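# Carry a tube to the rack on the door-side shelf bench

## Task

Pick up the tube lying on the shelved bench near the window and lower it fully into one of the holes of the tube rack on the shelved bench near the door. The task fails if the tube ever touches the floor, or if the robot tips over or is left leaning.

## Robot and tools

ROBOT. TidyBot++: a wheeled base (0.54 m long, 0.50 m wide, 0.38 m high) on four powered casters, carrying one seven-joint Kinova arm with a two-finger Robotiq gripper. There is only one arm, so every command addresses that single arm. The shoulder sits 0.12 m ahead of the base centre, 0.68 m up. It begins folded with the hand pointing down, sticking out up to 0.08 m past the base front. Segments: upper arm 0.42 m, forearm 0.31 m, hand 0.31 m. A downward-pointing hand reaches at most about 0.94 m above the floor, and only near the base. Cameras: base_camera (fixed on the base, looking forward) and wrist_camera (looks along the hand).

FRAMES. Base frame: origin on the floor below the base centre, x forward, y left, z up, metres. hand_pose and hand_target are reported in it: the point between the finger pads, with the hand's z axis running out along the fingers and its y axis the closing direction. Odometry frame: the base frame as it was at scene start; base_odometry (x, y in metres, heading in rad, positive left, -3.142 to 3.142) counts wheel turns only, so slip looks like travel and drift grows over many moves. base_tilt gives lean in degrees, forward and right positive.

move. One action per call. Arguments:
- base: an object with any of translate_m (forward +, -2 to 2 m), strafe_m (left +, -2 to 2 m), rotate_rad (counter-clockwise from above +, -6.3 to 6.3). These are offsets relative to the base's own axes at the moment the command begins, not poses.
- joints: absolute targets keyed by name: joint_1_rad to joint_7_rad in radians, gripper_pos from 0 (open, pads about 85 mm apart) to 1 (closed). Ranges: joint_2_rad ±2.249, joint_4_rad ±2.579, joint_6_rad ±2.099; joints 1, 3, 5, 7 are unlimited and go the short way round (send steps under half a turn). Note joint_1_rad positive turns the arm clockwise from above, opposite to rotate_rad.
- target: one flat list of seven numbers [x, y, z, qw, qx, qy, qz], an absolute hand pose in the base frame, metres plus unit quaternion, same layout as hand_pose. With target, joints may contain only gripper_pos.
- speeds: optional caps for this action: translate_m or strafe_m 0.05–0.5 m/s (name only one when driving both), rotate_rad 0.1–1.57 rad/s, gripper_pos 0.234–0.993 per s. Slow gripper closing squeezes at about 100 N instead of about 130 N.
- cameras: list of base_camera, wrist_camera, or all; [] for no pictures.
- blocking: true (default) returns when everything is at rest; false returns within about half a second while motion continues.
A move with no action just reports state and images. Unknown keys make the call invalid; out-of-range numbers get it refused, and a refusal or an unplanned stop cancels the rest of that reply's moves.

Other tools: wait(seconds 0–10, cameras) lets time pass and reports; stop(cameras) brakes all running motions; zoom_image(camera, region [x0, y0, x1, y1] pixels, at most 504×504) enlarges part of the newest image; read_manual gives licence texts only; finished_scene(scene) ends the current scene irreversibly, so the tube must already be seated and stay there without help.

RESULT LINES. move: done, or the worst status. base_status, joint_status, hand_status per motion: done, moving, off_target (resting away from target, maybe still pushing), stopped, contact_stop, time_out, not_followed, torque_fault, limit_stop_at_motor_heat. hand_status is done within 10 mm and 2 degrees; most target moves end off_target within about 3 cm. "joint command not followed" / "pose unreachable" means a self-collision or reach check withheld the arm. joint_positions, hand_pose, hand_target (where the targets would put the hand), motor_effort in percent with the peak in brackets, on_its_own, pictures (camera order of images), ARM HIT, MOTOR HOT, OVER-TEMPERATURE FAULT. gripper_pos off_target after closing means something is held between the pads.

CORRECTIONS. To fix a hand position, add (wanted − read hand_pose) to the last target's x, y, z. For joints, send last command + (wanted − read). To hold a loaded hand still, resend hand_target, never hand_pose, and never command a joint to its read angle while holding something, or the arm sinks. A held object resting on a surface shows as hand_pose barely descending while commands keep going lower.

CAUTIONS. The arm does not avoid furniture and keeps pushing; no check keeps it off the base. Targets low and close in front of the base are unreliable and can drive the arm into the base. Unreachable poses wander up to 10 s then time_out. Don't drive or turn while the arm is caught on something high up (tipping risk); back away to right a lean. Avoid reaching far out from folded posture over nearby furniture and swinging a stretched arm sideways. Hard hits can trigger a torque fault (arm frozen 10 s). Don't drop the tube, release it while moving, squeeze it hard while it still rests on a surface, or swing it fast. Keep the stretched arm from holding loads long, to avoid motor heat. A loose object may occasionally be nudged by the scene.

Each tool is called after "Emit:" in YAML: its name, and indented under it one key for each argument.

## Session

Emit:
move:
  joints: {"joint_6_rad": -2.0}

Scene clock: 1.33 s.
move: not_followed
base_odometry: x=+0.000 y=+0.000 heading=+0.000
base_tilt: forward=+0.3 right=+0.5
base_status: not commanded
joint_positions: joint_1_rad=-0.033 joint_2_rad=-0.354 joint_3_rad=+3.158 joint_4_rad=-2.550 joint_5_rad=-0.044 joint_6_rad=-0.967 joint_7_rad=+1.556 gripper_pos=+0.000
joint_status: joint_6_rad not_followed (moved -0.044 of -1.077)
motor_effort: joint_1_rad=+0(1) joint_2_rad=-1(3) joint_3_rad=+1(1) joint_4_rad=+13(15) joint_5_rad=-1(2) joint_6_rad=+0(3) joint_7_rad=+0(1)
hand_pose: x=+0.2218 y=+0.0149 z=+0.5818 quat_wxyz=(-0.021, +1.000, -0.011, -0.010) (m; base frame)
hand_target: x=+0.2192 y=+0.0150 z=+0.5818 quat_wxyz=(-0.021, +1.000, -0.011, -0.015) (m; base frame)
hand_status: not commanded
pictures: base_camera, wrist_camera
joint command not followed: on one or more control steps a check withheld the commanded joint targets, and the robot was not sent them on those steps. On the call's last step the targets were still withheld.
cause: the commanded joint targets, or the way to them, would bring two parts of the arm too close to each other (the joints from joint_2_rad to joint_7_rad lie between them).
camera_calibration:
wrist_camera: T_world_to_cam=[[-0.0995146, -0.988154, -0.116825, 0.119593], [-0.991673, 0.0888471, 0.0932267, 0.207128], [-0.0817428, 0.12513, -0.988767, 0.727432], [0, 0, 0, 1]] pos_world=[0.276767, 0.00875051, 0.713923]

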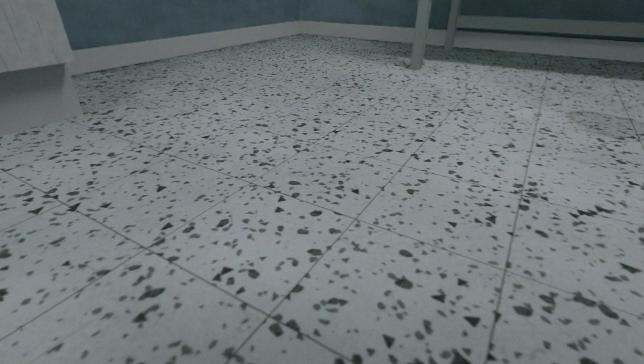

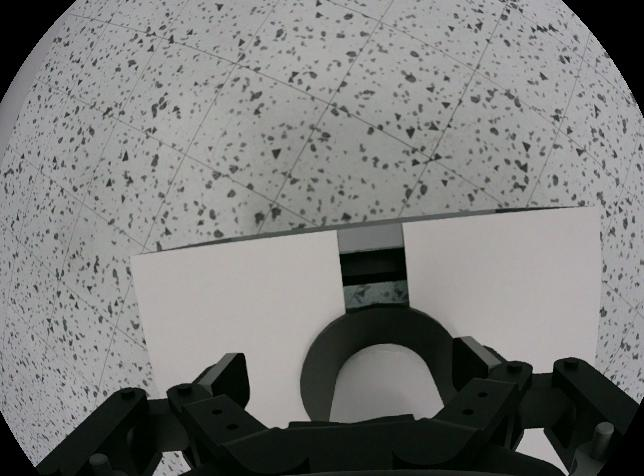

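Emit:
move:
  joints: {"joint_1_rad":0,"joint_2_rad":-0.5,"joint_3_rad":3.1416,"joint_4_rad":-2.1,"joint_5_rad":0,"joint_6_rad":-0.3,"joint_7_rad":1.5708}

Emit:
move:
  base: {"rotate_rad":1.57}

Emit:
move:
  base: {"rotate_rad":1.57}

Emit:
move:
  base: {"rotate_rad":1.57}

Scene clock: 15.00 s.
move: done
base_odometry: x=+0.000 y=+0.000 heading=+0.000
base_tilt: forward=+0.2 right=+0.5
base_status: not commanded
joint_positions: joint_1_rad=-0.014 joint_2_rad=-0.481 joint_3_rad=+3.158 joint_4_rad=-2.103 joint_5_rad=-0.044 joint_6_rad=-0.347 joint_7_rad=+1.556 gripper_pos=+0.000
joint_status: all done
motor_effort: joint_1_rad=+0(1) joint_2_rad=-4(7) joint_3_rad=+0(1) joint_4_rad=+20(21) joint_5_rad=-1(2) joint_6_rad=+8(8) joint_7_rad=+1(2)
hand_pose: x=+0.5255 y=+0.0038 z=+0.9181 quat_wxyz=(-0.025, +0.833, -0.022, +0.553) (m; base frame)
hand_target: x=+0.5261 y=+0.0013 z=+0.9412 quat_wxyz=(+0.000, +0.813, +0.000, +0.582) (m; base frame)
hand_status: not commanded
pictures: base_camera, wrist_camera
held back during your reply time, on 61 control steps: two parts of the arm were too close to each other, or the arm's last command would have brought them too close.
led back after a hold: the arm was led back toward your command in small steps, so it may still be short of it.
joint command not followed: on one or more control steps a check withheld the commanded joint targets, and the robot was not sent them on those steps.
cause: the commanded joint targets, or the way to them, would bring two parts of the arm too close to each other (the joints from joint_2_rad to joint_7_rad lie between them).
camera_calibration:
wrist_camera: T_world_to_cam=[[0.0337573, -0.985911, -0.163828, 0.151233], [-0.448965, 0.131491, -0.883822, 1.08957], [0.892912, 0.103388, -0.438201, 0.0686858], [0, 0, 0, 1]] pos_world=[0.422744, -0.00126837, 1.01786]

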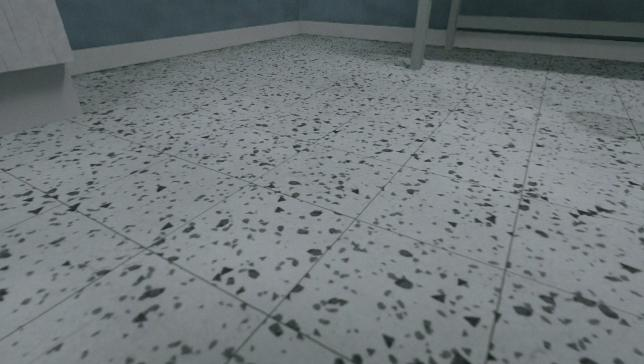

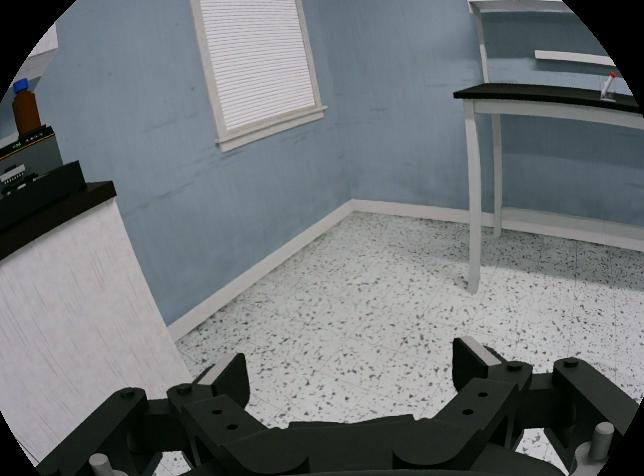

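Scene clock: 17.30 s.
move: done
base_odometry: x=+0.000 y=+0.000 heading=+1.569
base_tilt: forward=+0.3 right=+0.5
base_status: done
joint_positions: joint_1_rad=-0.008 joint_2_rad=-0.481 joint_3_rad=+3.150 joint_4_rad=-2.103 joint_5_rad=-0.044 joint_6_rad=-0.347 joint_7_rad=+1.556 gripper_pos=+0.000
joint_status: not commanded
motor_effort: joint_1_rad=-1(1) joint_2_rad=-6(7) joint_3_rad=+0(2) joint_4_rad=+20(21) joint_5_rad=-1(2) joint_6_rad=+8(9) joint_7_rad=+1(1)
hand_pose: x=+0.5254 y=+0.0054 z=+0.9181 quat_wxyz=(-0.024, +0.833, -0.020, +0.553) (m; base frame)
hand_target: x=+0.5261 y=+0.0013 z=+0.9412 quat_wxyz=(+0.000, +0.813, +0.000, +0.582) (m; base frame)
hand_status: not commanded
pictures: base_camera, wrist_camera
camera_calibration:
wrist_camera: T_world_to_cam=[[0.0353786, -0.986462, -0.160127, 0.148512], [-0.44914, 0.12744, -0.884326, 1.08986], [0.892761, 0.103206, -0.438551, 0.0689991], [0, 0, 0, 1]] pos_world=[0.422646, 0.000488403, 1.01783]

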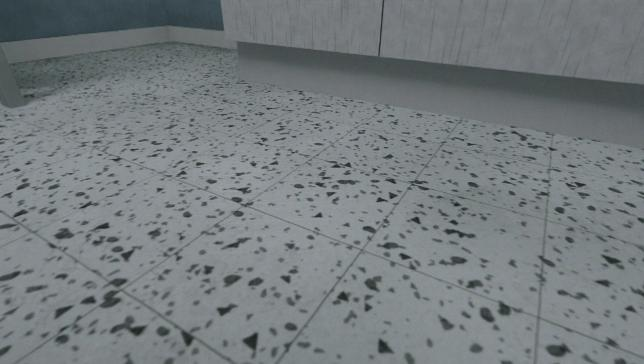

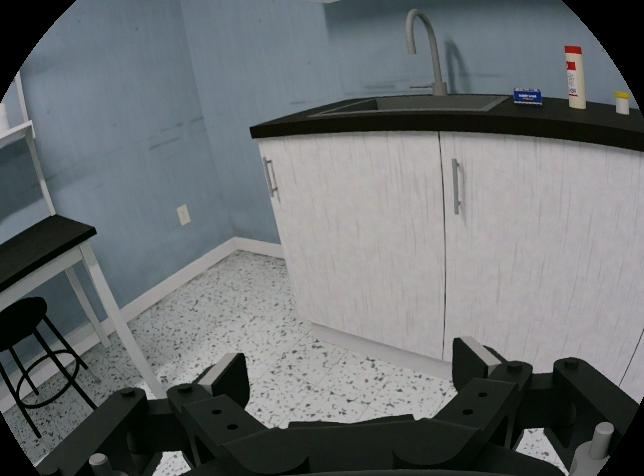

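Scene clock: 19.60 s.
move: done
base_odometry: x=+0.000 y=+0.000 heading=+3.138
base_tilt: forward=+0.2 right=+0.4
base_status: done
joint_positions: joint_1_rad=-0.006 joint_2_rad=-0.481 joint_3_rad=+3.147 joint_4_rad=-2.103 joint_5_rad=-0.044 joint_6_rad=-0.347 joint_7_rad=+1.556 gripper_pos=+0.000
joint_status: not commanded
motor_effort: joint_1_rad=-1(1) joint_2_rad=-5(6) joint_3_rad=+0(2) joint_4_rad=+19(21) joint_5_rad=-1(2) joint_6_rad=+8(8) joint_7_rad=+1(1)
hand_pose: x=+0.5253 y=+0.0061 z=+0.9181 quat_wxyz=(-0.023, +0.833, -0.019, +0.553) (m; base frame)
hand_target: x=+0.5261 y=+0.0013 z=+0.9412 quat_wxyz=(+0.000, +0.813, +0.000, +0.582) (m; base frame)
hand_status: not commanded
pictures: base_camera, wrist_camera
camera_calibration:
wrist_camera: T_world_to_cam=[[0.0362234, -0.986678, -0.158598, 0.147367], [-0.449239, 0.125686, -0.884527, 1.08998], [0.892677, 0.103289, -0.438701, 0.0691345], [0, 0, 0, 1]] pos_world=[0.422607, 0.00126821, 1.01782]

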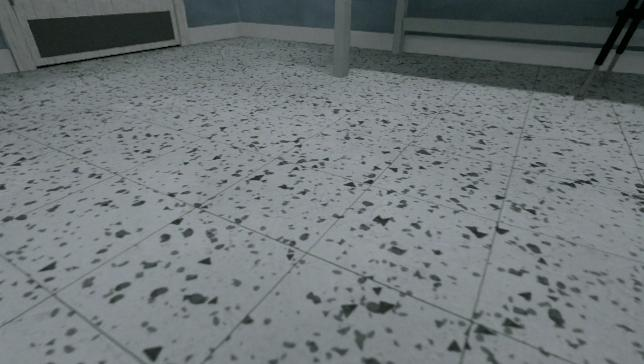

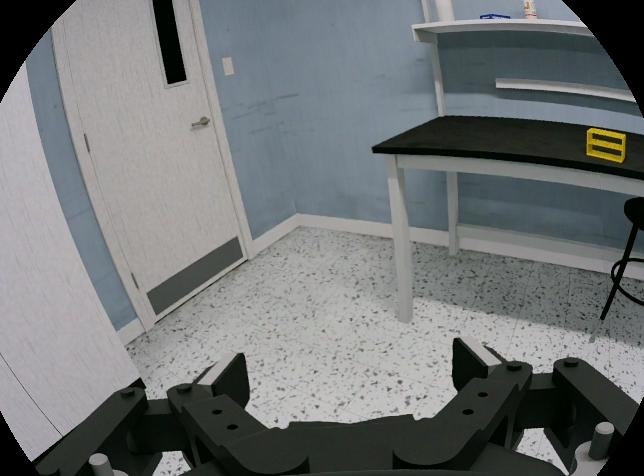

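Scene clock: 21.90 s.
move: done
base_odometry: x=+0.000 y=+0.000 heading=-1.576
base_tilt: forward=+0.3 right=+0.4
base_status: done
joint_positions: joint_1_rad=-0.005 joint_2_rad=-0.481 joint_3_rad=+3.145 joint_4_rad=-2.103 joint_5_rad=-0.044 joint_6_rad=-0.347 joint_7_rad=+1.556 gripper_pos=+0.000
joint_status: not commanded
motor_effort: joint_1_rad=+0(1) joint_2_rad=-6(7) joint_3_rad=+1(2) joint_4_rad=+19(21) joint_5_rad=-1(2) joint_6_rad=+8(9) joint_7_rad=+1(1)
hand_pose: x=+0.5253 y=+0.0065 z=+0.9180 quat_wxyz=(-0.023, +0.833, -0.019, +0.553) (m; base frame)
hand_target: x=+0.5261 y=+0.0013 z=+0.9412 quat_wxyz=(+0.000, +0.813, +0.000, +0.582) (m; base frame)
hand_status: not commanded
pictures: base_camera, wrist_camera
camera_calibration:
wrist_camera: T_world_to_cam=[[0.0368289, -0.986792, -0.157753, 0.146718], [-0.449311, 0.124653, -0.884636, 1.09004], [0.892616, 0.103461, -0.438786, 0.0692121], [0, 0, 0, 1]] pos_world=[0.422585, 0.0017419, 1.01781]

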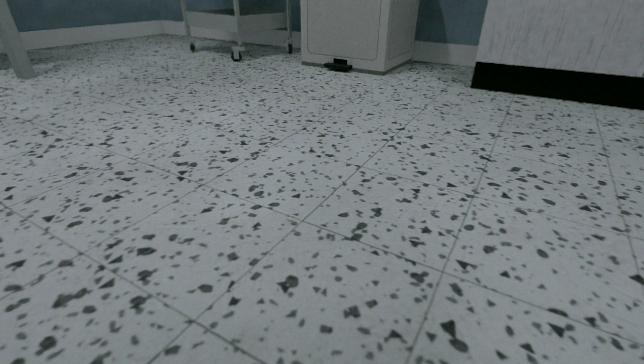

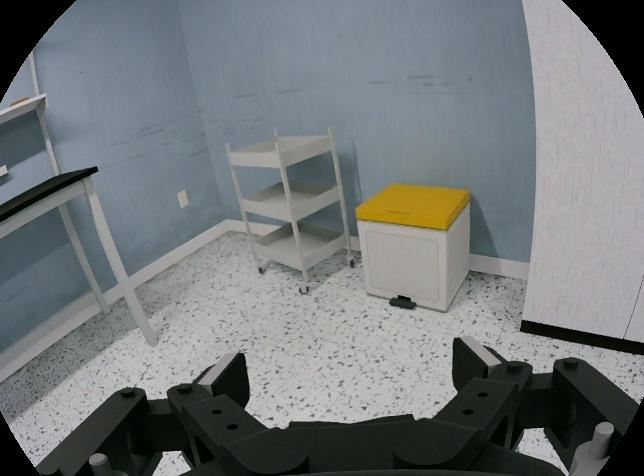

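Emit:
move:
  base: {"rotate_rad":1.0}
  cameras: ["wrist_camera"]

Emit:
zoom_image:
  camera: "wrist_camera"
  region: [150, 0, 500, 250]

Scene clock: 28.97 s.
move: done
base_odometry: x=+0.000 y=+0.000 heading=-0.577
base_tilt: forward=+0.2 right=+0.5
base_status: done
joint_positions: joint_1_rad=-0.004 joint_2_rad=-0.481 joint_3_rad=+3.144 joint_4_rad=-2.103 joint_5_rad=-0.044 joint_6_rad=-0.347 joint_7_rad=+1.556 gripper_pos=+0.000
joint_status: not commanded
motor_effort: joint_1_rad=-1(2) joint_2_rad=-5(6) joint_3_rad=+0(2) joint_4_rad=+20(21) joint_5_rad=-1(2) joint_6_rad=+8(9) joint_7_rad=+1(1)
hand_pose: x=+0.5253 y=+0.0068 z=+0.9180 quat_wxyz=(-0.023, +0.833, -0.018, +0.553) (m; base frame)
hand_target: x=+0.5261 y=+0.0013 z=+0.9412 quat_wxyz=(+0.000, +0.813, +0.000, +0.582) (m; base frame)
hand_status: not commanded
pictures: wrist_camera
camera_calibration:
wrist_camera: T_world_to_cam=[[0.0372521, -0.986859, -0.15723, 0.14631], [-0.449362, 0.123992, -0.884703, 1.09008], [0.892573, 0.10361, -0.438838, 0.0692611], [0, 0, 0, 1]] pos_world=[0.422572, 0.00205001, 1.0178]

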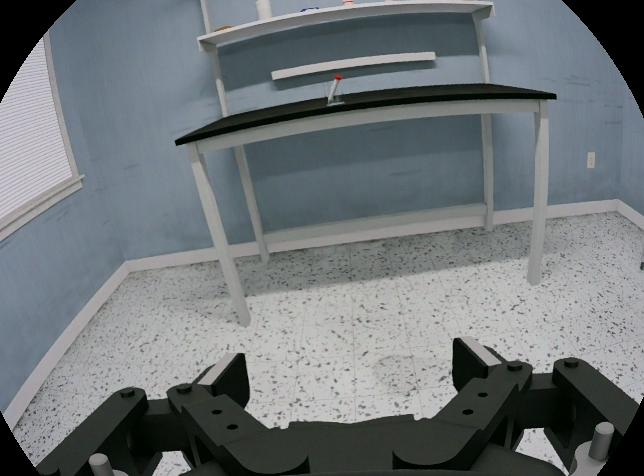

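Scaled by 1.440.

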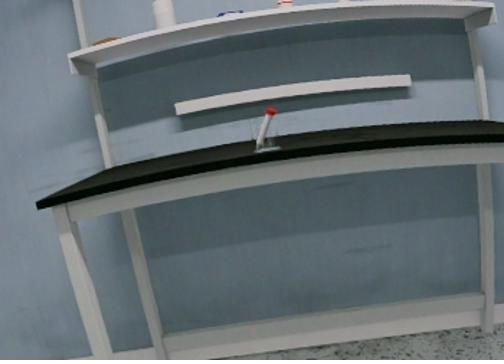

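Emit:
move:
  base: {"translate_m":0.75}
  joints: {"joint_1_rad":0,"joint_2_rad":-0.5,"joint_3_rad":3.1416,"joint_4_rad":-1.5,"joint_5_rad":0,"joint_6_rad":-1.1,"joint_7_rad":1.5708}
  cameras: ["wrist_camera"]

Emit:
zoom_image:
  camera: "wrist_camera"
  region: [200, 50, 450, 250]

Scene clock: 48.37 s.
move: done
base_odometry: x=+0.629 y=-0.409 heading=-0.576
base_tilt: forward=+0.3 right=+0.4
base_status: done
joint_positions: joint_1_rad=-0.004 joint_2_rad=-0.492 joint_3_rad=+3.144 joint_4_rad=-1.517 joint_5_rad=-0.044 joint_6_rad=-1.055 joint_7_rad=+1.556 gripper_pos=+0.000
joint_status: all done
motor_effort: joint_1_rad=-1(2) joint_2_rad=-3(7) joint_3_rad=+1(2) joint_4_rad=+18(22) joint_5_rad=-1(2) joint_6_rad=+8(10) joint_7_rad=+0(2)
hand_pose: x=+0.4605 y=+0.0137 z=+1.0643 quat_wxyz=(-0.027, +0.862, -0.005, +0.506) (m; base frame)
hand_target: x=+0.4505 y=+0.0013 z=+1.0638 quat_wxyz=(+0.000, +0.867, +0.000, +0.498) (m; base frame)
hand_status: not commanded
pictures: wrist_camera
camera_calibration:
wrist_camera: T_world_to_cam=[[0.0492692, -0.986779, -0.154399, 0.169983], [-0.547307, 0.102637, -0.830615, 1.17736], [0.835481, 0.125427, -0.535014, 0.318854], [0, 0, 0, 1]] pos_world=[0.369606, 0.00690171, 1.17477]

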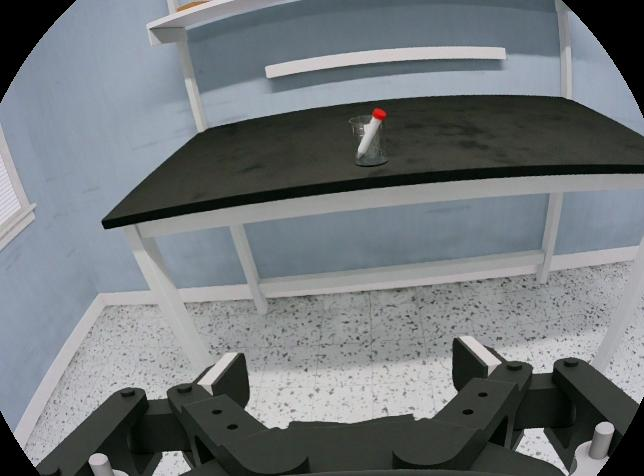

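Scaled by 2.016.

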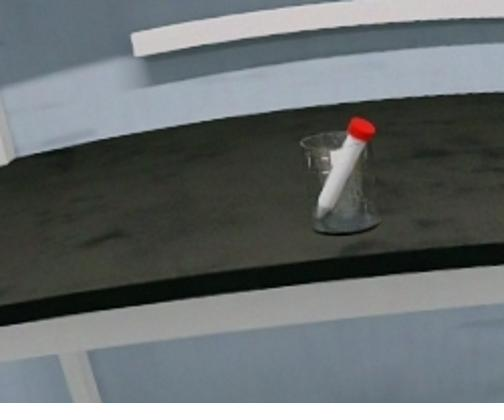

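Emit:
move:
  base: {"translate_m":0.48, "strafe_m":-0.06}
  cameras: ["wrist_camera"]

Emit:
zoom_image:
  camera: "wrist_camera"
  region: [200, 50, 500, 300]

Scene clock: 75.47 s.
move: done
base_odometry: x=+0.999 y=-0.721 heading=-0.576
base_tilt: forward=+0.2 right=+0.4
base_status: done
joint_positions: joint_1_rad=-0.004 joint_2_rad=-0.490 joint_3_rad=+3.144 joint_4_rad=-1.514 joint_5_rad=-0.044 joint_6_rad=-1.058 joint_7_rad=+1.556 gripper_pos=+0.000
joint_status: not commanded
motor_effort: joint_1_rad=+0(1) joint_2_rad=-3(6) joint_3_rad=+0(1) joint_4_rad=+18(19) joint_5_rad=-1(2) joint_6_rad=+8(8) joint_7_rad=+1(1)
hand_pose: x=+0.4607 y=+0.0138 z=+1.0644 quat_wxyz=(-0.027, +0.863, -0.005, +0.505) (m; base frame)
hand_target: x=+0.4505 y=+0.0013 z=+1.0638 quat_wxyz=(+0.000, +0.867, +0.000, +0.498) (m; base frame)
hand_status: not commanded
pictures: wrist_camera
camera_calibration:
wrist_camera: T_world_to_cam=[[0.0490432, -0.986787, -0.154423, 0.170144], [-0.54925, 0.102488, -0.82935, 1.17706], [0.834218, 0.125491, -0.536966, 0.321433], [0, 0, 0, 1]] pos_world=[0.370012, 0.00692464, 1.17507]

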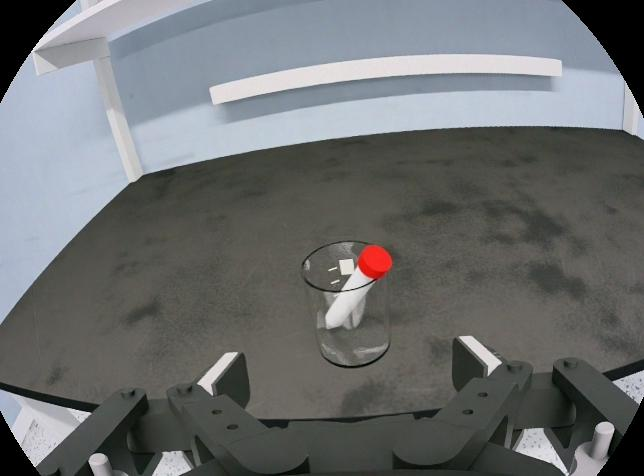

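Scaled by 1.680.

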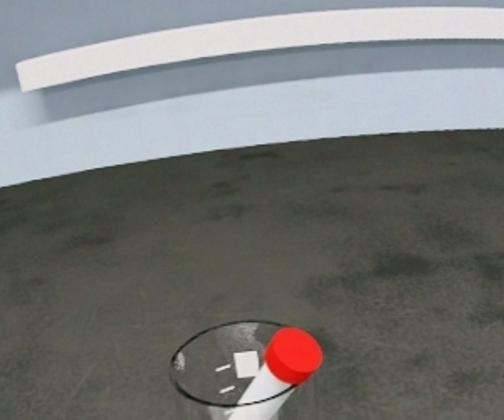

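Emit:
move:
  target: [0.49, 0.0, 1.078, 0.1487, -0.825, 0.257, -0.476]
  cameras: ["wrist_camera"]

Emit:
zoom_image:
  camera: "wrist_camera"
  region: [200, 150, 500, 400]

Scene clock: 113.97 s.
move: off_target
base_odometry: x=+0.999 y=-0.721 heading=-0.576
base_tilt: forward=+0.3 right=+0.3
base_status: not commanded
joint_positions: joint_1_rad=+0.149 joint_2_rad=-0.419 joint_3_rad=+3.112 joint_4_rad=-1.439 joint_5_rad=-0.076 joint_6_rad=-1.058 joint_7_rad=+1.113 gripper_pos=+0.000
joint_status: not commanded
motor_effort: joint_1_rad=+0(1) joint_2_rad=-5(6) joint_3_rad=+1(1) joint_4_rad=+17(18) joint_5_rad=-1(2) joint_6_rad=+8(8) joint_7_rad=+1(1)
hand_pose: x=+0.4875 y=-0.0183 z=+1.0799 quat_wxyz=(-0.117, +0.827, -0.243, +0.494) (m; base frame)
hand_target: x=+0.4900 y=+0.0000 z=+1.0780 quat_wxyz=(-0.149, +0.827, -0.258, +0.477) (m; base frame)
hand_status: off_target (0.019 m and 4.5 deg from the pose sent, 0.035 m and 32.7 deg at the start)
pictures: wrist_camera
camera_calibration:
wrist_camera: T_world_to_cam=[[-0.24539, -0.814997, -0.524942, 0.686331], [-0.432635, 0.576651, -0.693037, 1.01257], [0.867531, 0.0570437, -0.494101, 0.247625], [0, 0, 0, 1]] pos_world=[0.391672, -0.03867, 1.18439]

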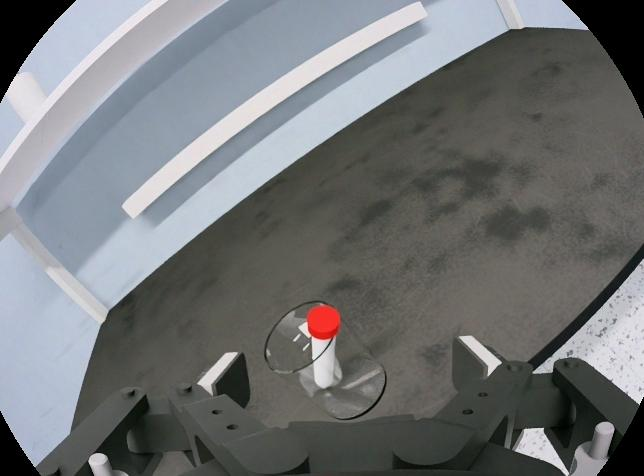

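Scaled by 1.680.

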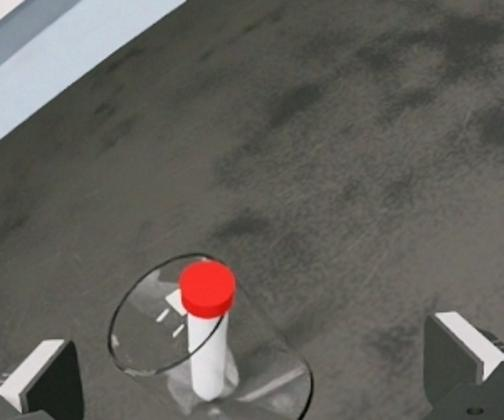

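Emit:
move:
  target: [0.537, 0.017, 1.052, 0.1487, -0.825, 0.257, -0.476]
  cameras: ["wrist_camera"]

Emit:
zoom_image:
  camera: "wrist_camera"
  region: [150, 200, 500, 450]

Scene clock: 140.57 s.
move: off_target
base_odometry: x=+0.999 y=-0.721 heading=-0.576
base_tilt: forward=+0.2 right=+0.4
base_status: not commanded
joint_positions: joint_1_rad=+0.165 joint_2_rad=-0.344 joint_3_rad=+3.021 joint_4_rad=-1.459 joint_5_rad=-0.076 joint_6_rad=-0.988 joint_7_rad=+1.045 gripper_pos=+0.000
joint_status: not commanded
motor_effort: joint_1_rad=-1(1) joint_2_rad=-8(10) joint_3_rad=+1(2) joint_4_rad=+18(20) joint_5_rad=-1(2) joint_6_rad=+8(8) joint_7_rad=+1(1)
hand_pose: x=+0.5279 y=+0.0155 z=+1.0565 quat_wxyz=(-0.136, +0.835, -0.240, +0.476) (m; base frame)
hand_target: x=+0.5370 y=+0.0170 z=+1.0520 quat_wxyz=(-0.149, +0.827, -0.258, +0.477) (m; base frame)
hand_status: off_target (0.010 m and 2.7 deg from the pose sent, 0.067 m and 4.5 deg at the start)
pictures: wrist_camera
camera_calibration:
wrist_camera: T_world_to_cam=[[-0.234629, -0.80364, -0.546911, 0.728887], [-0.469812, 0.586292, -0.659953, 0.978877], [0.851015, 0.102102, -0.515121, 0.229279], [0, 0, 0, 1]] pos_world=[0.435786, -0.0115543, 1.16276]

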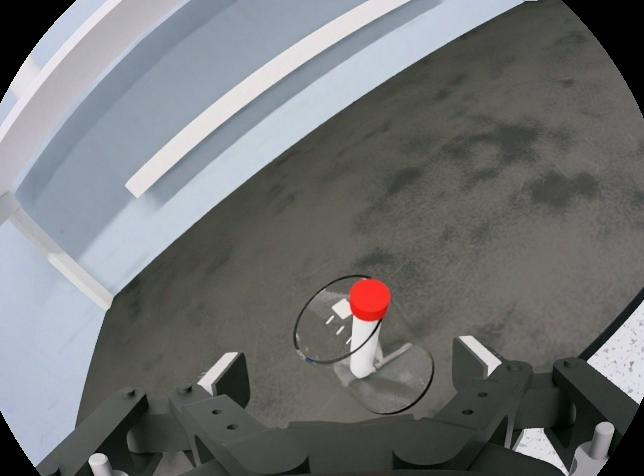

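Scaled by 1.440.

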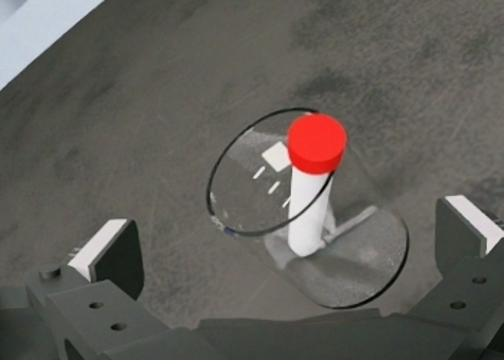

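Emit:
move:
  target: [0.560, 0.008, 1.035, 0.1487, -0.825, 0.257, -0.476]
  cameras: ["wrist_camera"]

Scene clock: 153.43 s.
move: off_target
base_odometry: x=+0.999 y=-0.721 heading=-0.576
base_tilt: forward=+0.2 right=+0.3
base_status: not commanded
joint_positions: joint_1_rad=+0.163 joint_2_rad=-0.311 joint_3_rad=+3.025 joint_4_rad=-1.495 joint_5_rad=-0.076 joint_6_rad=-0.918 joint_7_rad=+1.044 gripper_pos=+0.000
joint_status: not commanded
motor_effort: joint_1_rad=+0(1) joint_2_rad=-8(10) joint_3_rad=+1(2) joint_4_rad=+19(20) joint_5_rad=-1(2) joint_6_rad=+8(8) joint_7_rad=+0(1)
hand_pose: x=+0.5500 y=+0.0108 z=+1.0416 quat_wxyz=(-0.138, +0.833, -0.244, +0.476) (m; base frame)
hand_target: x=+0.5600 y=+0.0080 z=+1.0350 quat_wxyz=(-0.149, +0.827, -0.258, +0.477) (m; base frame)
hand_status: off_target (0.012 m and 2.2 deg from the pose sent, 0.039 m and 2.7 deg at the start)
pictures: wrist_camera
camera_calibration:
wrist_camera: T_world_to_cam=[[-0.238489, -0.797987, -0.55348, 0.731073], [-0.465582, 0.594108, -0.655948, 0.975575], [0.852265, 0.101254, -0.513217, 0.200663], [0, 0, 0, 1]] pos_world=[0.457546, -0.0165284, 1.14754]

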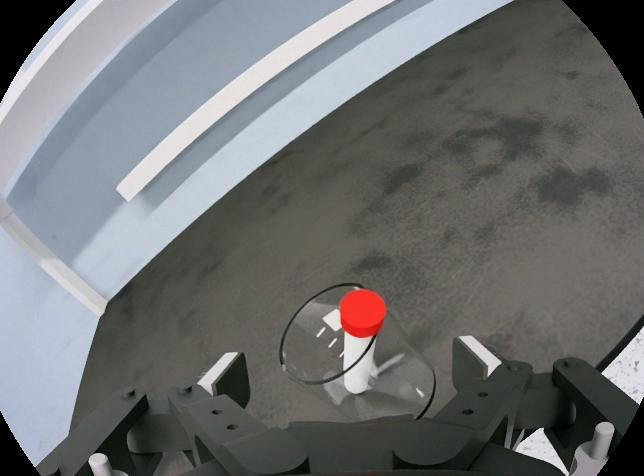

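Emit:
move:
  target: [0.597, -0.002, 1.021, 0.1487, -0.825, 0.257, -0.476]
  cameras: ["wrist_camera"]

Emit:
zoom_image:
  camera: "wrist_camera"
  region: [200, 230, 500, 476]

Scene clock: 160.90 s.
move: off_target
base_odometry: x=+0.999 y=-0.721 heading=-0.576
base_tilt: forward=+0.3 right=+0.4
base_status: not commanded
joint_positions: joint_1_rad=+0.133 joint_2_rad=-0.234 joint_3_rad=+3.055 joint_4_rad=-1.498 joint_5_rad=-0.076 joint_6_rad=-0.849 joint_7_rad=+1.044 gripper_pos=+0.000
joint_status: not commanded
motor_effort: joint_1_rad=+0(1) joint_2_rad=-11(14) joint_3_rad=+0(2) joint_4_rad=+19(20) joint_5_rad=-1(2) joint_6_rad=+8(8) joint_7_rad=+0(1)
hand_pose: x=+0.5876 y=+0.0030 z=+1.0248 quat_wxyz=(-0.144, +0.834, -0.250, +0.470) (m; base frame)
hand_target: x=+0.5970 y=-0.0020 z=+1.0210 quat_wxyz=(-0.149, +0.827, -0.258, +0.477) (m; base frame)
hand_status: off_target (0.011 m and 1.6 deg from the pose sent, 0.053 m and 2.2 deg at the start)
pictures: wrist_camera
camera_calibration:
wrist_camera: T_world_to_cam=[[-0.245717, -0.787314, -0.565474, 0.741013], [-0.469952, 0.606972, -0.640882, 0.973796], [0.847802, 0.10827, -0.519143, 0.169449], [0, 0, 0, 1]] pos_world=[0.496058, -0.0260034, 1.13108]

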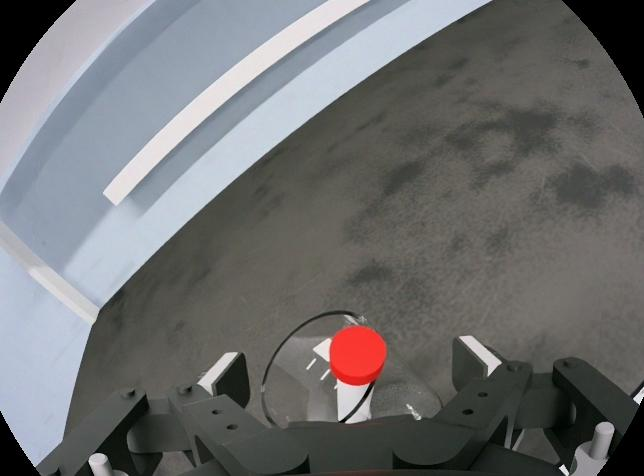

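Scaled by 1.680.

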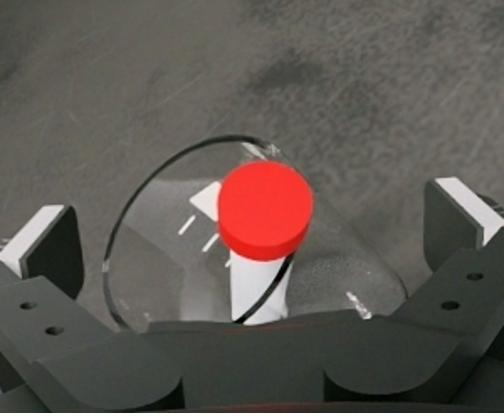

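Emit:
move:
  joints: {"gripper_pos": 1}
  speeds: {"gripper_pos": 0.234}
  cameras: ["wrist_camera"]

Emit:
zoom_image:
  camera: "wrist_camera"
  region: [200, 230, 500, 476]

Scene clock: 173.43 s.
move: off_target
base_odometry: x=+0.999 y=-0.721 heading=-0.576
base_tilt: forward=+0.3 right=+0.4
base_status: not commanded
joint_positions: joint_1_rad=+0.133 joint_2_rad=-0.234 joint_3_rad=+3.056 joint_4_rad=-1.498 joint_5_rad=-0.076 joint_6_rad=-0.847 joint_7_rad=+1.044 gripper_pos=+0.779
joint_status: gripper_pos off_target (ended at +0.779, target +1.000)
motor_effort: joint_1_rad=-1(1) joint_2_rad=-11(13) joint_3_rad=+0(1) joint_4_rad=+19(20) joint_5_rad=-2(2) joint_6_rad=+8(8) joint_7_rad=+0(1)
hand_pose: x=+0.5880 y=+0.0025 z=+1.0254 quat_wxyz=(-0.144, +0.833, -0.250, +0.471) (m; base frame)
hand_target: x=+0.5970 y=-0.0020 z=+1.0210 quat_wxyz=(-0.149, +0.827, -0.258, +0.477) (m; base frame)
hand_status: not commanded
pictures: wrist_camera
camera_calibration:
wrist_camera: T_world_to_cam=[[-0.245216, -0.786991, -0.56614, 0.741415], [-0.467915, 0.607525, -0.641848, 0.974446], [0.849073, 0.107514, -0.517219, 0.166778], [0, 0, 0, 1]] pos_world=[0.496158, -0.0264446, 1.13145]

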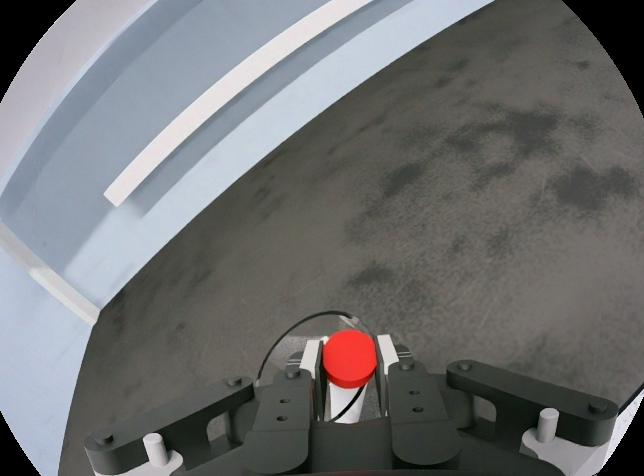

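Scaled by 1.680.

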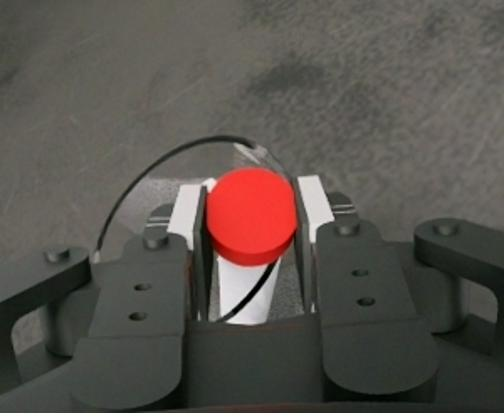

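Emit:
move:
  target: [0.580, -0.030, 1.078, 0.1487, -0.825, 0.257, -0.476]
  cameras: ["wrist_camera"]

Emit:
move:
  target: [0.560, -0.060, 1.135, 0.1487, -0.825, 0.257, -0.476]
  cameras: ["wrist_camera"]

Scene clock: 181.80 s.
move: off_target
base_odometry: x=+0.999 y=-0.721 heading=-0.576
base_tilt: forward=+0.3 right=+0.4
base_status: not commanded
joint_positions: joint_1_rad=+0.102 joint_2_rad=-0.222 joint_3_rad=+3.174 joint_4_rad=-1.338 joint_5_rad=-0.078 joint_6_rad=-0.956 joint_7_rad=+1.076 gripper_pos=+0.779
joint_status: not commanded
motor_effort: joint_1_rad=+0(1) joint_2_rad=-12(14) joint_3_rad=+0(1) joint_4_rad=+20(22) joint_5_rad=-2(2) joint_6_rad=+9(9) joint_7_rad=+1(1)
hand_pose: x=+0.5802 y=-0.0437 z=+1.0814 quat_wxyz=(-0.132, +0.816, -0.270, +0.493) (m; base frame)
hand_target: x=+0.5800 y=-0.0300 z=+1.0780 quat_wxyz=(-0.149, +0.827, -0.258, +0.477) (m; base frame)
hand_status: off_target (0.014 m and 3.3 deg from the pose sent, 0.062 m and 1.4 deg at the start)
pictures: wrist_camera
camera_calibration:
wrist_camera: T_world_to_cam=[[-0.26825, -0.775081, -0.572094, 0.755276], [-0.404502, 0.629595, -0.663316, 1.02223], [0.874311, 0.0534781, -0.482411, 0.152702], [0, 0, 0, 1]] pos_world=[0.482587, -0.0663542, 1.18381]

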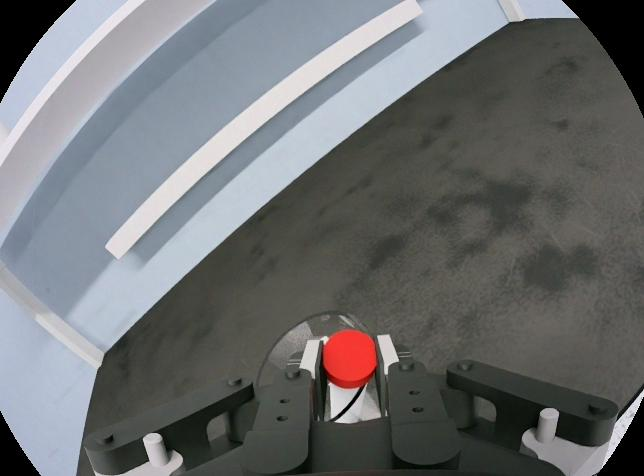

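Scene clock: 183.37 s.
move: off_target
base_odometry: x=+0.999 y=-0.721 heading=-0.576
base_tilt: forward=+0.2 right=+0.4
base_status: not commanded
joint_positions: joint_1_rad=+0.083 joint_2_rad=-0.182 joint_3_rad=+3.305 joint_4_rad=-1.092 joint_5_rad=-0.149 joint_6_rad=-1.174 joint_7_rad=+1.151 gripper_pos=+0.779
joint_status: not commanded
motor_effort: joint_1_rad=-1(1) joint_2_rad=-12(13) joint_3_rad=+0(1) joint_4_rad=+18(20) joint_5_rad=-2(3) joint_6_rad=+9(9) joint_7_rad=+0(1)
hand_pose: x=+0.5574 y=-0.0774 z=+1.1389 quat_wxyz=(-0.131, +0.814, -0.278, +0.493) (m; base frame)
hand_target: x=+0.5600 y=-0.0600 z=+1.1350 quat_wxyz=(-0.149, +0.827, -0.258, +0.477) (m; base frame)
hand_status: off_target (0.018 m and 3.9 deg from the pose sent, 0.060 m and 3.3 deg at the start)
pictures: wrist_camera
camera_calibration:
wrist_camera: T_world_to_cam=[[-0.281108, -0.767672, -0.575897, 0.767962], [-0.395604, 0.639432, -0.659261, 1.06355], [0.874343, 0.0425036, -0.483443, 0.202473], [0, 0, 0, 1]] pos_world=[0.459593, -0.0991301, 1.24131]

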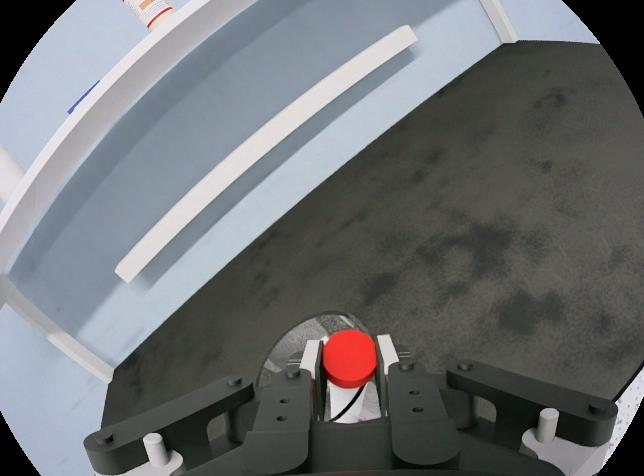

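Emit:
move:
  target: [0.580, -0.025, 1.078, 0.1487, -0.825, 0.257, -0.476]
  cameras: []

Emit:
move:
  target: [0.593, -0.004, 1.031, 0.1487, -0.825, 0.257, -0.476]
  cameras: ["wrist_camera", "base_camera"]

Scene clock: 212.03 s.
move: off_target
base_odometry: x=+0.999 y=-0.721 heading=-0.576
base_tilt: forward=+0.3 right=+0.4
base_status: not commanded
joint_positions: joint_1_rad=+0.083 joint_2_rad=-0.182 joint_3_rad=+3.187 joint_4_rad=-1.301 joint_5_rad=-0.150 joint_6_rad=-1.055 joint_7_rad=+1.136 gripper_pos=+0.779
joint_status: not commanded
motor_effort: joint_1_rad=-1(1) joint_2_rad=-13(15) joint_3_rad=-1(2) joint_4_rad=+19(20) joint_5_rad=-2(3) joint_6_rad=+8(9) joint_7_rad=+0(1)
hand_pose: x=+0.5824 y=-0.0202 z=+1.0598 quat_wxyz=(-0.149, +0.846, -0.249, +0.447) (m; base frame)
hand_target: x=+0.5800 y=-0.0250 z=+1.0780 quat_wxyz=(-0.149, +0.827, -0.258, +0.477) (m; base frame)
hand_status: off_target (0.019 m and 4.3 deg from the pose sent, 0.083 m and 3.9 deg at the start)
pictures: none
No camera images: "cameras" was empty.

Scene clock: 213.13 s.
move: off_target
base_odometry: x=+0.999 y=-0.721 heading=-0.576
base_tilt: forward=+0.2 right=+0.4
base_status: not commanded
joint_positions: joint_1_rad=+0.104 joint_2_rad=-0.200 joint_3_rad=+3.101 joint_4_rad=-1.456 joint_5_rad=-0.136 joint_6_rad=-0.882 joint_7_rad=+1.083 gripper_pos=+0.779
joint_status: not commanded
motor_effort: joint_1_rad=+0(1) joint_2_rad=-11(14) joint_3_rad=+0(1) joint_4_rad=+18(20) joint_5_rad=-2(3) joint_6_rad=+7(9) joint_7_rad=+1(1)
hand_pose: x=+0.5973 y=+0.0057 z=+1.0261 quat_wxyz=(-0.163, +0.839, -0.249, +0.456) (m; base frame)
hand_target: x=+0.5930 y=-0.0040 z=+1.0310 quat_wxyz=(-0.149, +0.827, -0.258, +0.477) (m; base frame)
hand_status: off_target (0.012 m and 3.3 deg from the pose sent, 0.035 m and 4.3 deg at the start)
pictures: base_camera, wrist_camera
camera_calibration:
wrist_camera: T_world_to_cam=[[-0.23658, -0.772281, -0.589587, 0.7655], [-0.497385, 0.617537, -0.609309, 0.961525], [0.834649, 0.149102, -0.530217, 0.180605], [0, 0, 0, 1]] pos_world=[0.508608, -0.0295246, 1.13295]

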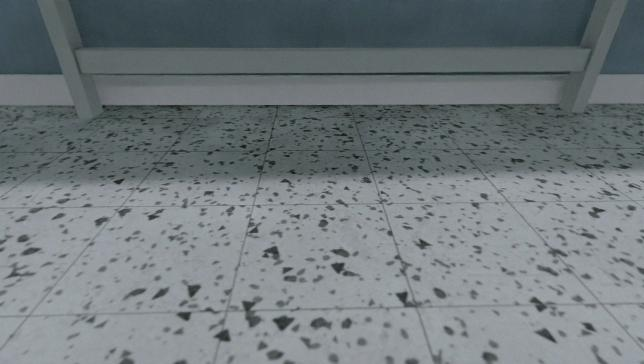

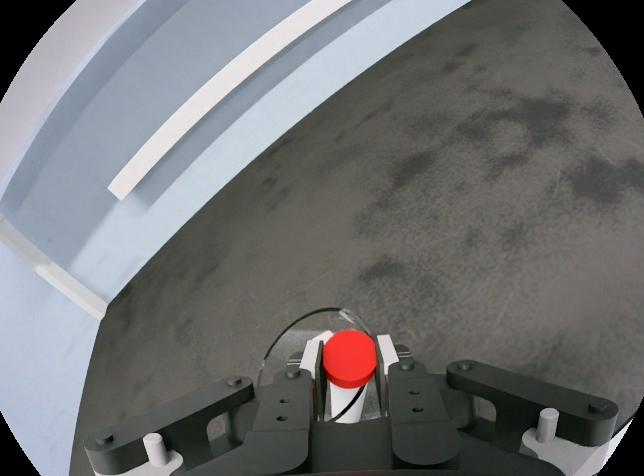

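Emit:
move:
  target: [0.584, -0.007, 1.031, 0.130, -0.822, 0.259, -0.491]
  cameras: ["wrist_camera"]

Emit:
zoom_image:
  camera: "wrist_camera"
  region: [200, 230, 500, 476]

Scene clock: 221.93 s.
move: off_target
base_odometry: x=+0.999 y=-0.721 heading=-0.576
base_tilt: forward=+0.3 right=+0.4
base_status: not commanded
joint_positions: joint_1_rad=+0.153 joint_2_rad=-0.230 joint_3_rad=+3.039 joint_4_rad=-1.492 joint_5_rad=-0.089 joint_6_rad=-0.849 joint_7_rad=+1.046 gripper_pos=+0.779
joint_status: not commanded
motor_effort: joint_1_rad=-1(1) joint_2_rad=-11(12) joint_3_rad=+1(1) joint_4_rad=+18(19) joint_5_rad=-1(2) joint_6_rad=+7(8) joint_7_rad=+1(1)
hand_pose: x=+0.5896 y=+0.0052 z=+1.0261 quat_wxyz=(-0.147, +0.833, -0.251, +0.470) (m; base frame)
hand_target: x=+0.5840 y=-0.0070 z=+1.0310 quat_wxyz=(-0.130, +0.822, -0.259, +0.491) (m; base frame)
hand_status: off_target (0.014 m and 3.5 deg from the pose sent, 0.019 m and 5.9 deg at the start)
pictures: wrist_camera
camera_calibration:
wrist_camera: T_world_to_cam=[[-0.243934, -0.782869, -0.572374, 0.749998], [-0.469116, 0.61181, -0.636882, 0.969587], [0.84878, 0.113153, -0.516497, 0.164927], [0, 0, 0, 1]] pos_world=[0.497811, -0.0247152, 1.13198]

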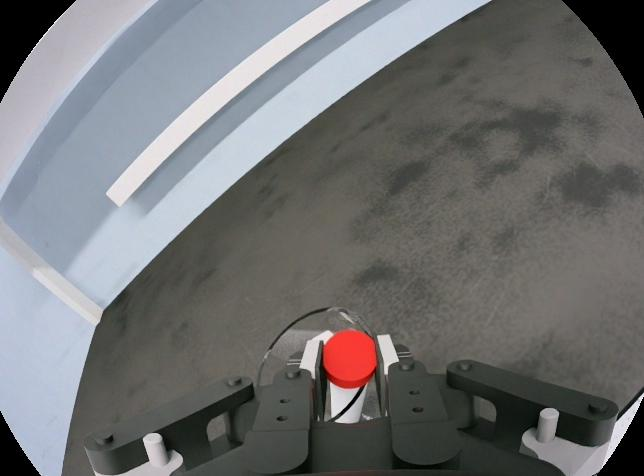

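Scaled by 1.680.

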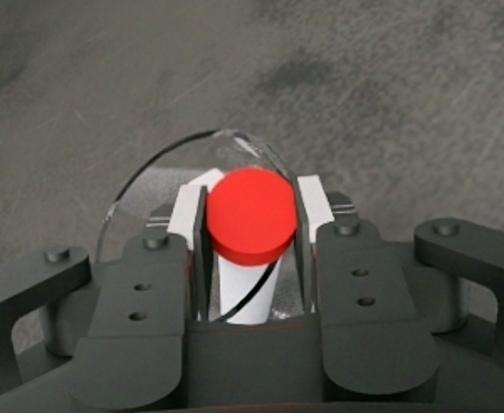

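Emit:
move:
  joints: {"gripper_pos": 0.2}
  speeds: {"gripper_pos": 0.234}
  cameras: ["wrist_camera"]

Emit:
zoom_image:
  camera: "wrist_camera"
  region: [200, 230, 500, 476]

Scene clock: 230.77 s.
move: done
base_odometry: x=+0.999 y=-0.721 heading=-0.576
base_tilt: forward=+0.3 right=+0.4
base_status: not commanded
joint_positions: joint_1_rad=+0.153 joint_2_rad=-0.230 joint_3_rad=+3.039 joint_4_rad=-1.497 joint_5_rad=-0.087 joint_6_rad=-0.848 joint_7_rad=+1.046 gripper_pos=+0.199
joint_status: all done
motor_effort: joint_1_rad=+0(1) joint_2_rad=-12(13) joint_3_rad=+1(2) joint_4_rad=+20(20) joint_5_rad=-2(2) joint_6_rad=+8(8) joint_7_rad=+1(1)
hand_pose: x=+0.5893 y=+0.0044 z=+1.0237 quat_wxyz=(-0.146, +0.834, -0.252, +0.469) (m; base frame)
hand_target: x=+0.5840 y=-0.0070 z=+1.0310 quat_wxyz=(-0.130, +0.822, -0.259, +0.491) (m; base frame)
hand_status: not commanded
pictures: wrist_camera
camera_calibration:
wrist_camera: T_world_to_cam=[[-0.247444, -0.783645, -0.5698, 0.747359], [-0.470944, 0.611221, -0.636098, 0.968691], [0.846749, 0.110946, -0.520296, 0.169117], [0, 0, 0, 1]] pos_world=[0.497929, -0.0251826, 1.13002]

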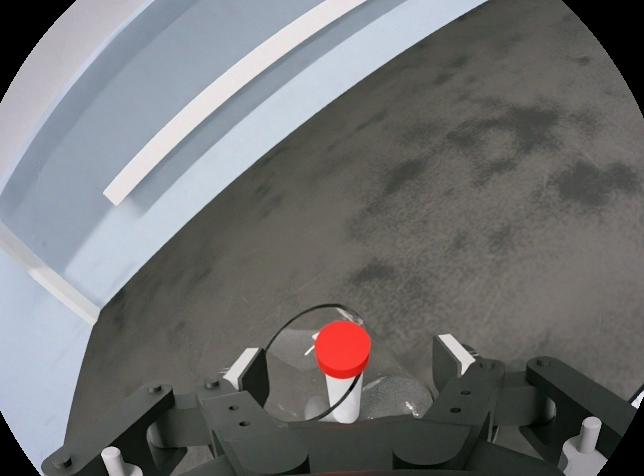

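Scaled by 1.680.

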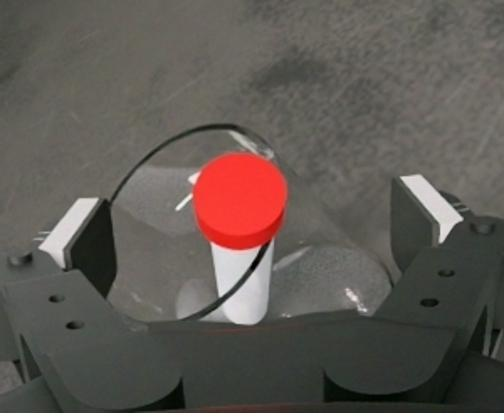

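Emit:
move:
  target: [0.535, -0.007, 1.065, 0.130, -0.822, 0.259, -0.491]
  cameras: []

Emit:
move:
  target: [0.520, 0.0, 1.055, 0.152, -0.768, 0.20, -0.590]
  joints: {"gripper_pos": 0.15}
  cameras: ["wrist_camera"]

Emit:
zoom_image:
  camera: "wrist_camera"
  region: [200, 230, 500, 476]

Scene clock: 241.87 s.
move: off_target
base_odometry: x=+0.999 y=-0.721 heading=-0.576
base_tilt: forward=+0.2 right=+0.4
base_status: not commanded
joint_positions: joint_1_rad=+0.170 joint_2_rad=-0.323 joint_3_rad=+3.039 joint_4_rad=-1.464 joint_5_rad=-0.086 joint_6_rad=-0.928 joint_7_rad=+1.046 gripper_pos=+0.200
joint_status: not commanded
motor_effort: joint_1_rad=+0(1) joint_2_rad=-9(14) joint_3_rad=+1(1) joint_4_rad=+19(20) joint_5_rad=-1(2) joint_6_rad=+8(8) joint_7_rad=+0(1)
hand_pose: x=+0.5451 y=+0.0040 z=+1.0620 quat_wxyz=(-0.143, +0.823, -0.250, +0.490) (m; base frame)
hand_target: x=+0.5350 y=-0.0070 z=+1.0650 quat_wxyz=(-0.130, +0.822, -0.259, +0.491) (m; base frame)
hand_status: off_target (0.015 m and 1.8 deg from the pose sent, 0.069 m and 3.5 deg at the start)
pictures: none
No camera images: "cameras" was empty.

Scene clock: 243.67 s.
move: off_target
base_odometry: x=+0.999 y=-0.721 heading=-0.576
base_tilt: forward=+0.3 right=+0.4
base_status: not commanded
joint_positions: joint_1_rad=+0.157 joint_2_rad=-0.480 joint_3_rad=+3.076 joint_4_rad=-1.771 joint_5_rad=-0.142 joint_6_rad=-0.598 joint_7_rad=+1.199 gripper_pos=+0.152
joint_status: all done
motor_effort: joint_1_rad=-1(1) joint_2_rad=-4(9) joint_3_rad=+1(2) joint_4_rad=+19(20) joint_5_rad=-2(2) joint_6_rad=+8(9) joint_7_rad=+0(1)
hand_pose: x=+0.5234 y=-0.0029 z=+1.0447 quat_wxyz=(-0.134, +0.783, -0.204, +0.572) (m; base frame)
hand_target: x=+0.5200 y=+0.0000 z=+1.0550 quat_wxyz=(-0.152, +0.768, -0.200, +0.590) (m; base frame)
hand_status: off_target (0.011 m and 3.5 deg from the pose sent, 0.026 m and 14.3 deg at the start)
pictures: wrist_camera
camera_calibration:
wrist_camera: T_world_to_cam=[[-0.111129, -0.842637, -0.526891, 0.620986], [-0.315713, 0.532644, -0.785249, 1.02987], [0.942325, 0.0790823, -0.325224, -0.0172596], [0, 0, 0, 1]] pos_world=[0.410416, -0.0239228, 1.13028]

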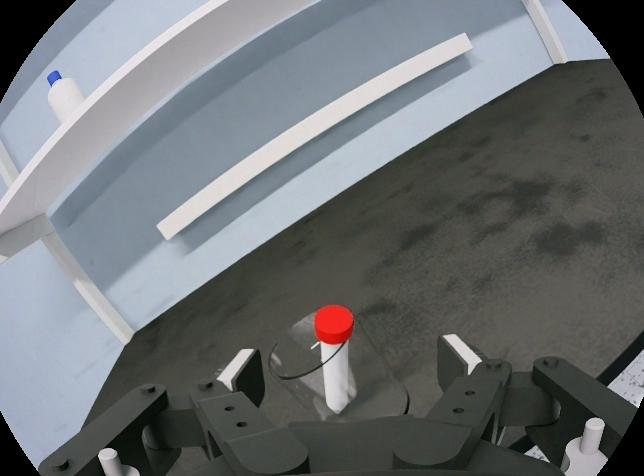

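Scaled by 1.680.

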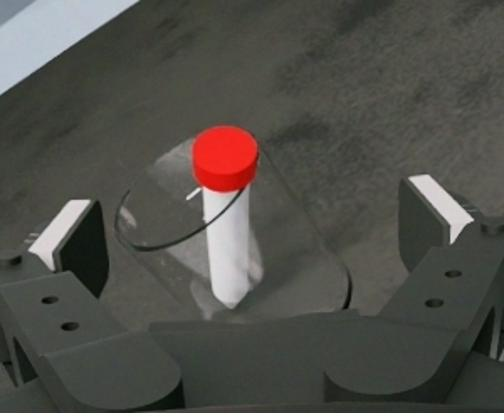

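Emit:
move:
  target: [0.587, 0.003, 1.043, 0.152, -0.768, 0.20, -0.590]
  cameras: ["wrist_camera"]

Emit:
zoom_image:
  camera: "wrist_camera"
  region: [200, 230, 500, 476]

Scene clock: 261.87 s.
move: off_target
base_odometry: x=+0.999 y=-0.721 heading=-0.576
base_tilt: forward=+0.3 right=+0.4
base_status: not commanded
joint_positions: joint_1_rad=+0.157 joint_2_rad=-0.354 joint_3_rad=+3.065 joint_4_rad=-1.771 joint_5_rad=-0.143 joint_6_rad=-0.468 joint_7_rad=+1.200 gripper_pos=+0.152
joint_status: not commanded
motor_effort: joint_1_rad=-1(1) joint_2_rad=-9(12) joint_3_rad=+1(1) joint_4_rad=+20(21) joint_5_rad=-1(2) joint_6_rad=+9(9) joint_7_rad=+1(1)
hand_pose: x=+0.5800 y=-0.0089 z=+1.0287 quat_wxyz=(-0.135, +0.781, -0.207, +0.573) (m; base frame)
hand_target: x=+0.5870 y=+0.0030 z=+1.0430 quat_wxyz=(-0.152, +0.768, -0.200, +0.590) (m; base frame)
hand_status: off_target (0.020 m and 3.2 deg from the pose sent, 0.064 m and 3.5 deg at the start)
pictures: wrist_camera
camera_calibration:
wrist_camera: T_world_to_cam=[[-0.112365, -0.838693, -0.532886, 0.620688], [-0.310664, 0.53905, -0.782888, 1.03304], [0.943855, 0.0775792, -0.321122, -0.0804379], [0, 0, 0, 1]] pos_world=[0.466593, -0.0300522, 1.11368]

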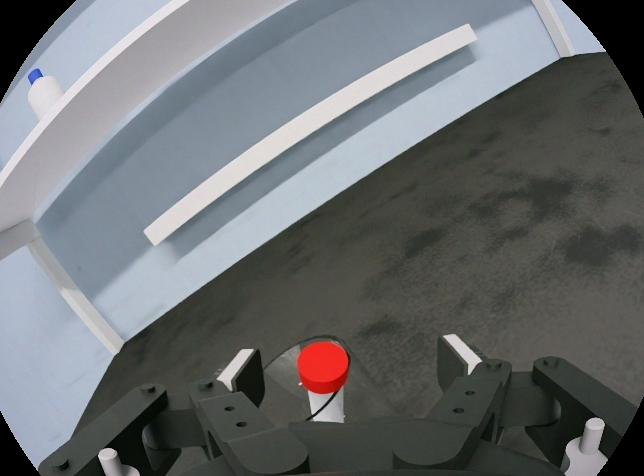

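Scaled by 1.680.

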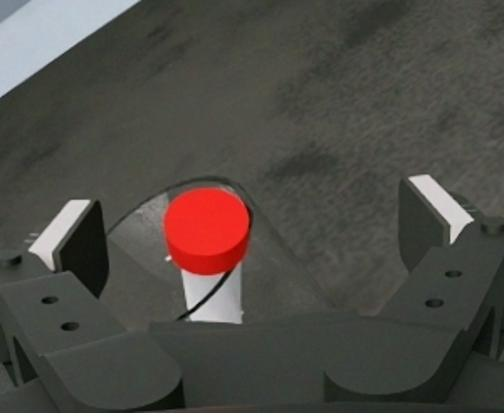

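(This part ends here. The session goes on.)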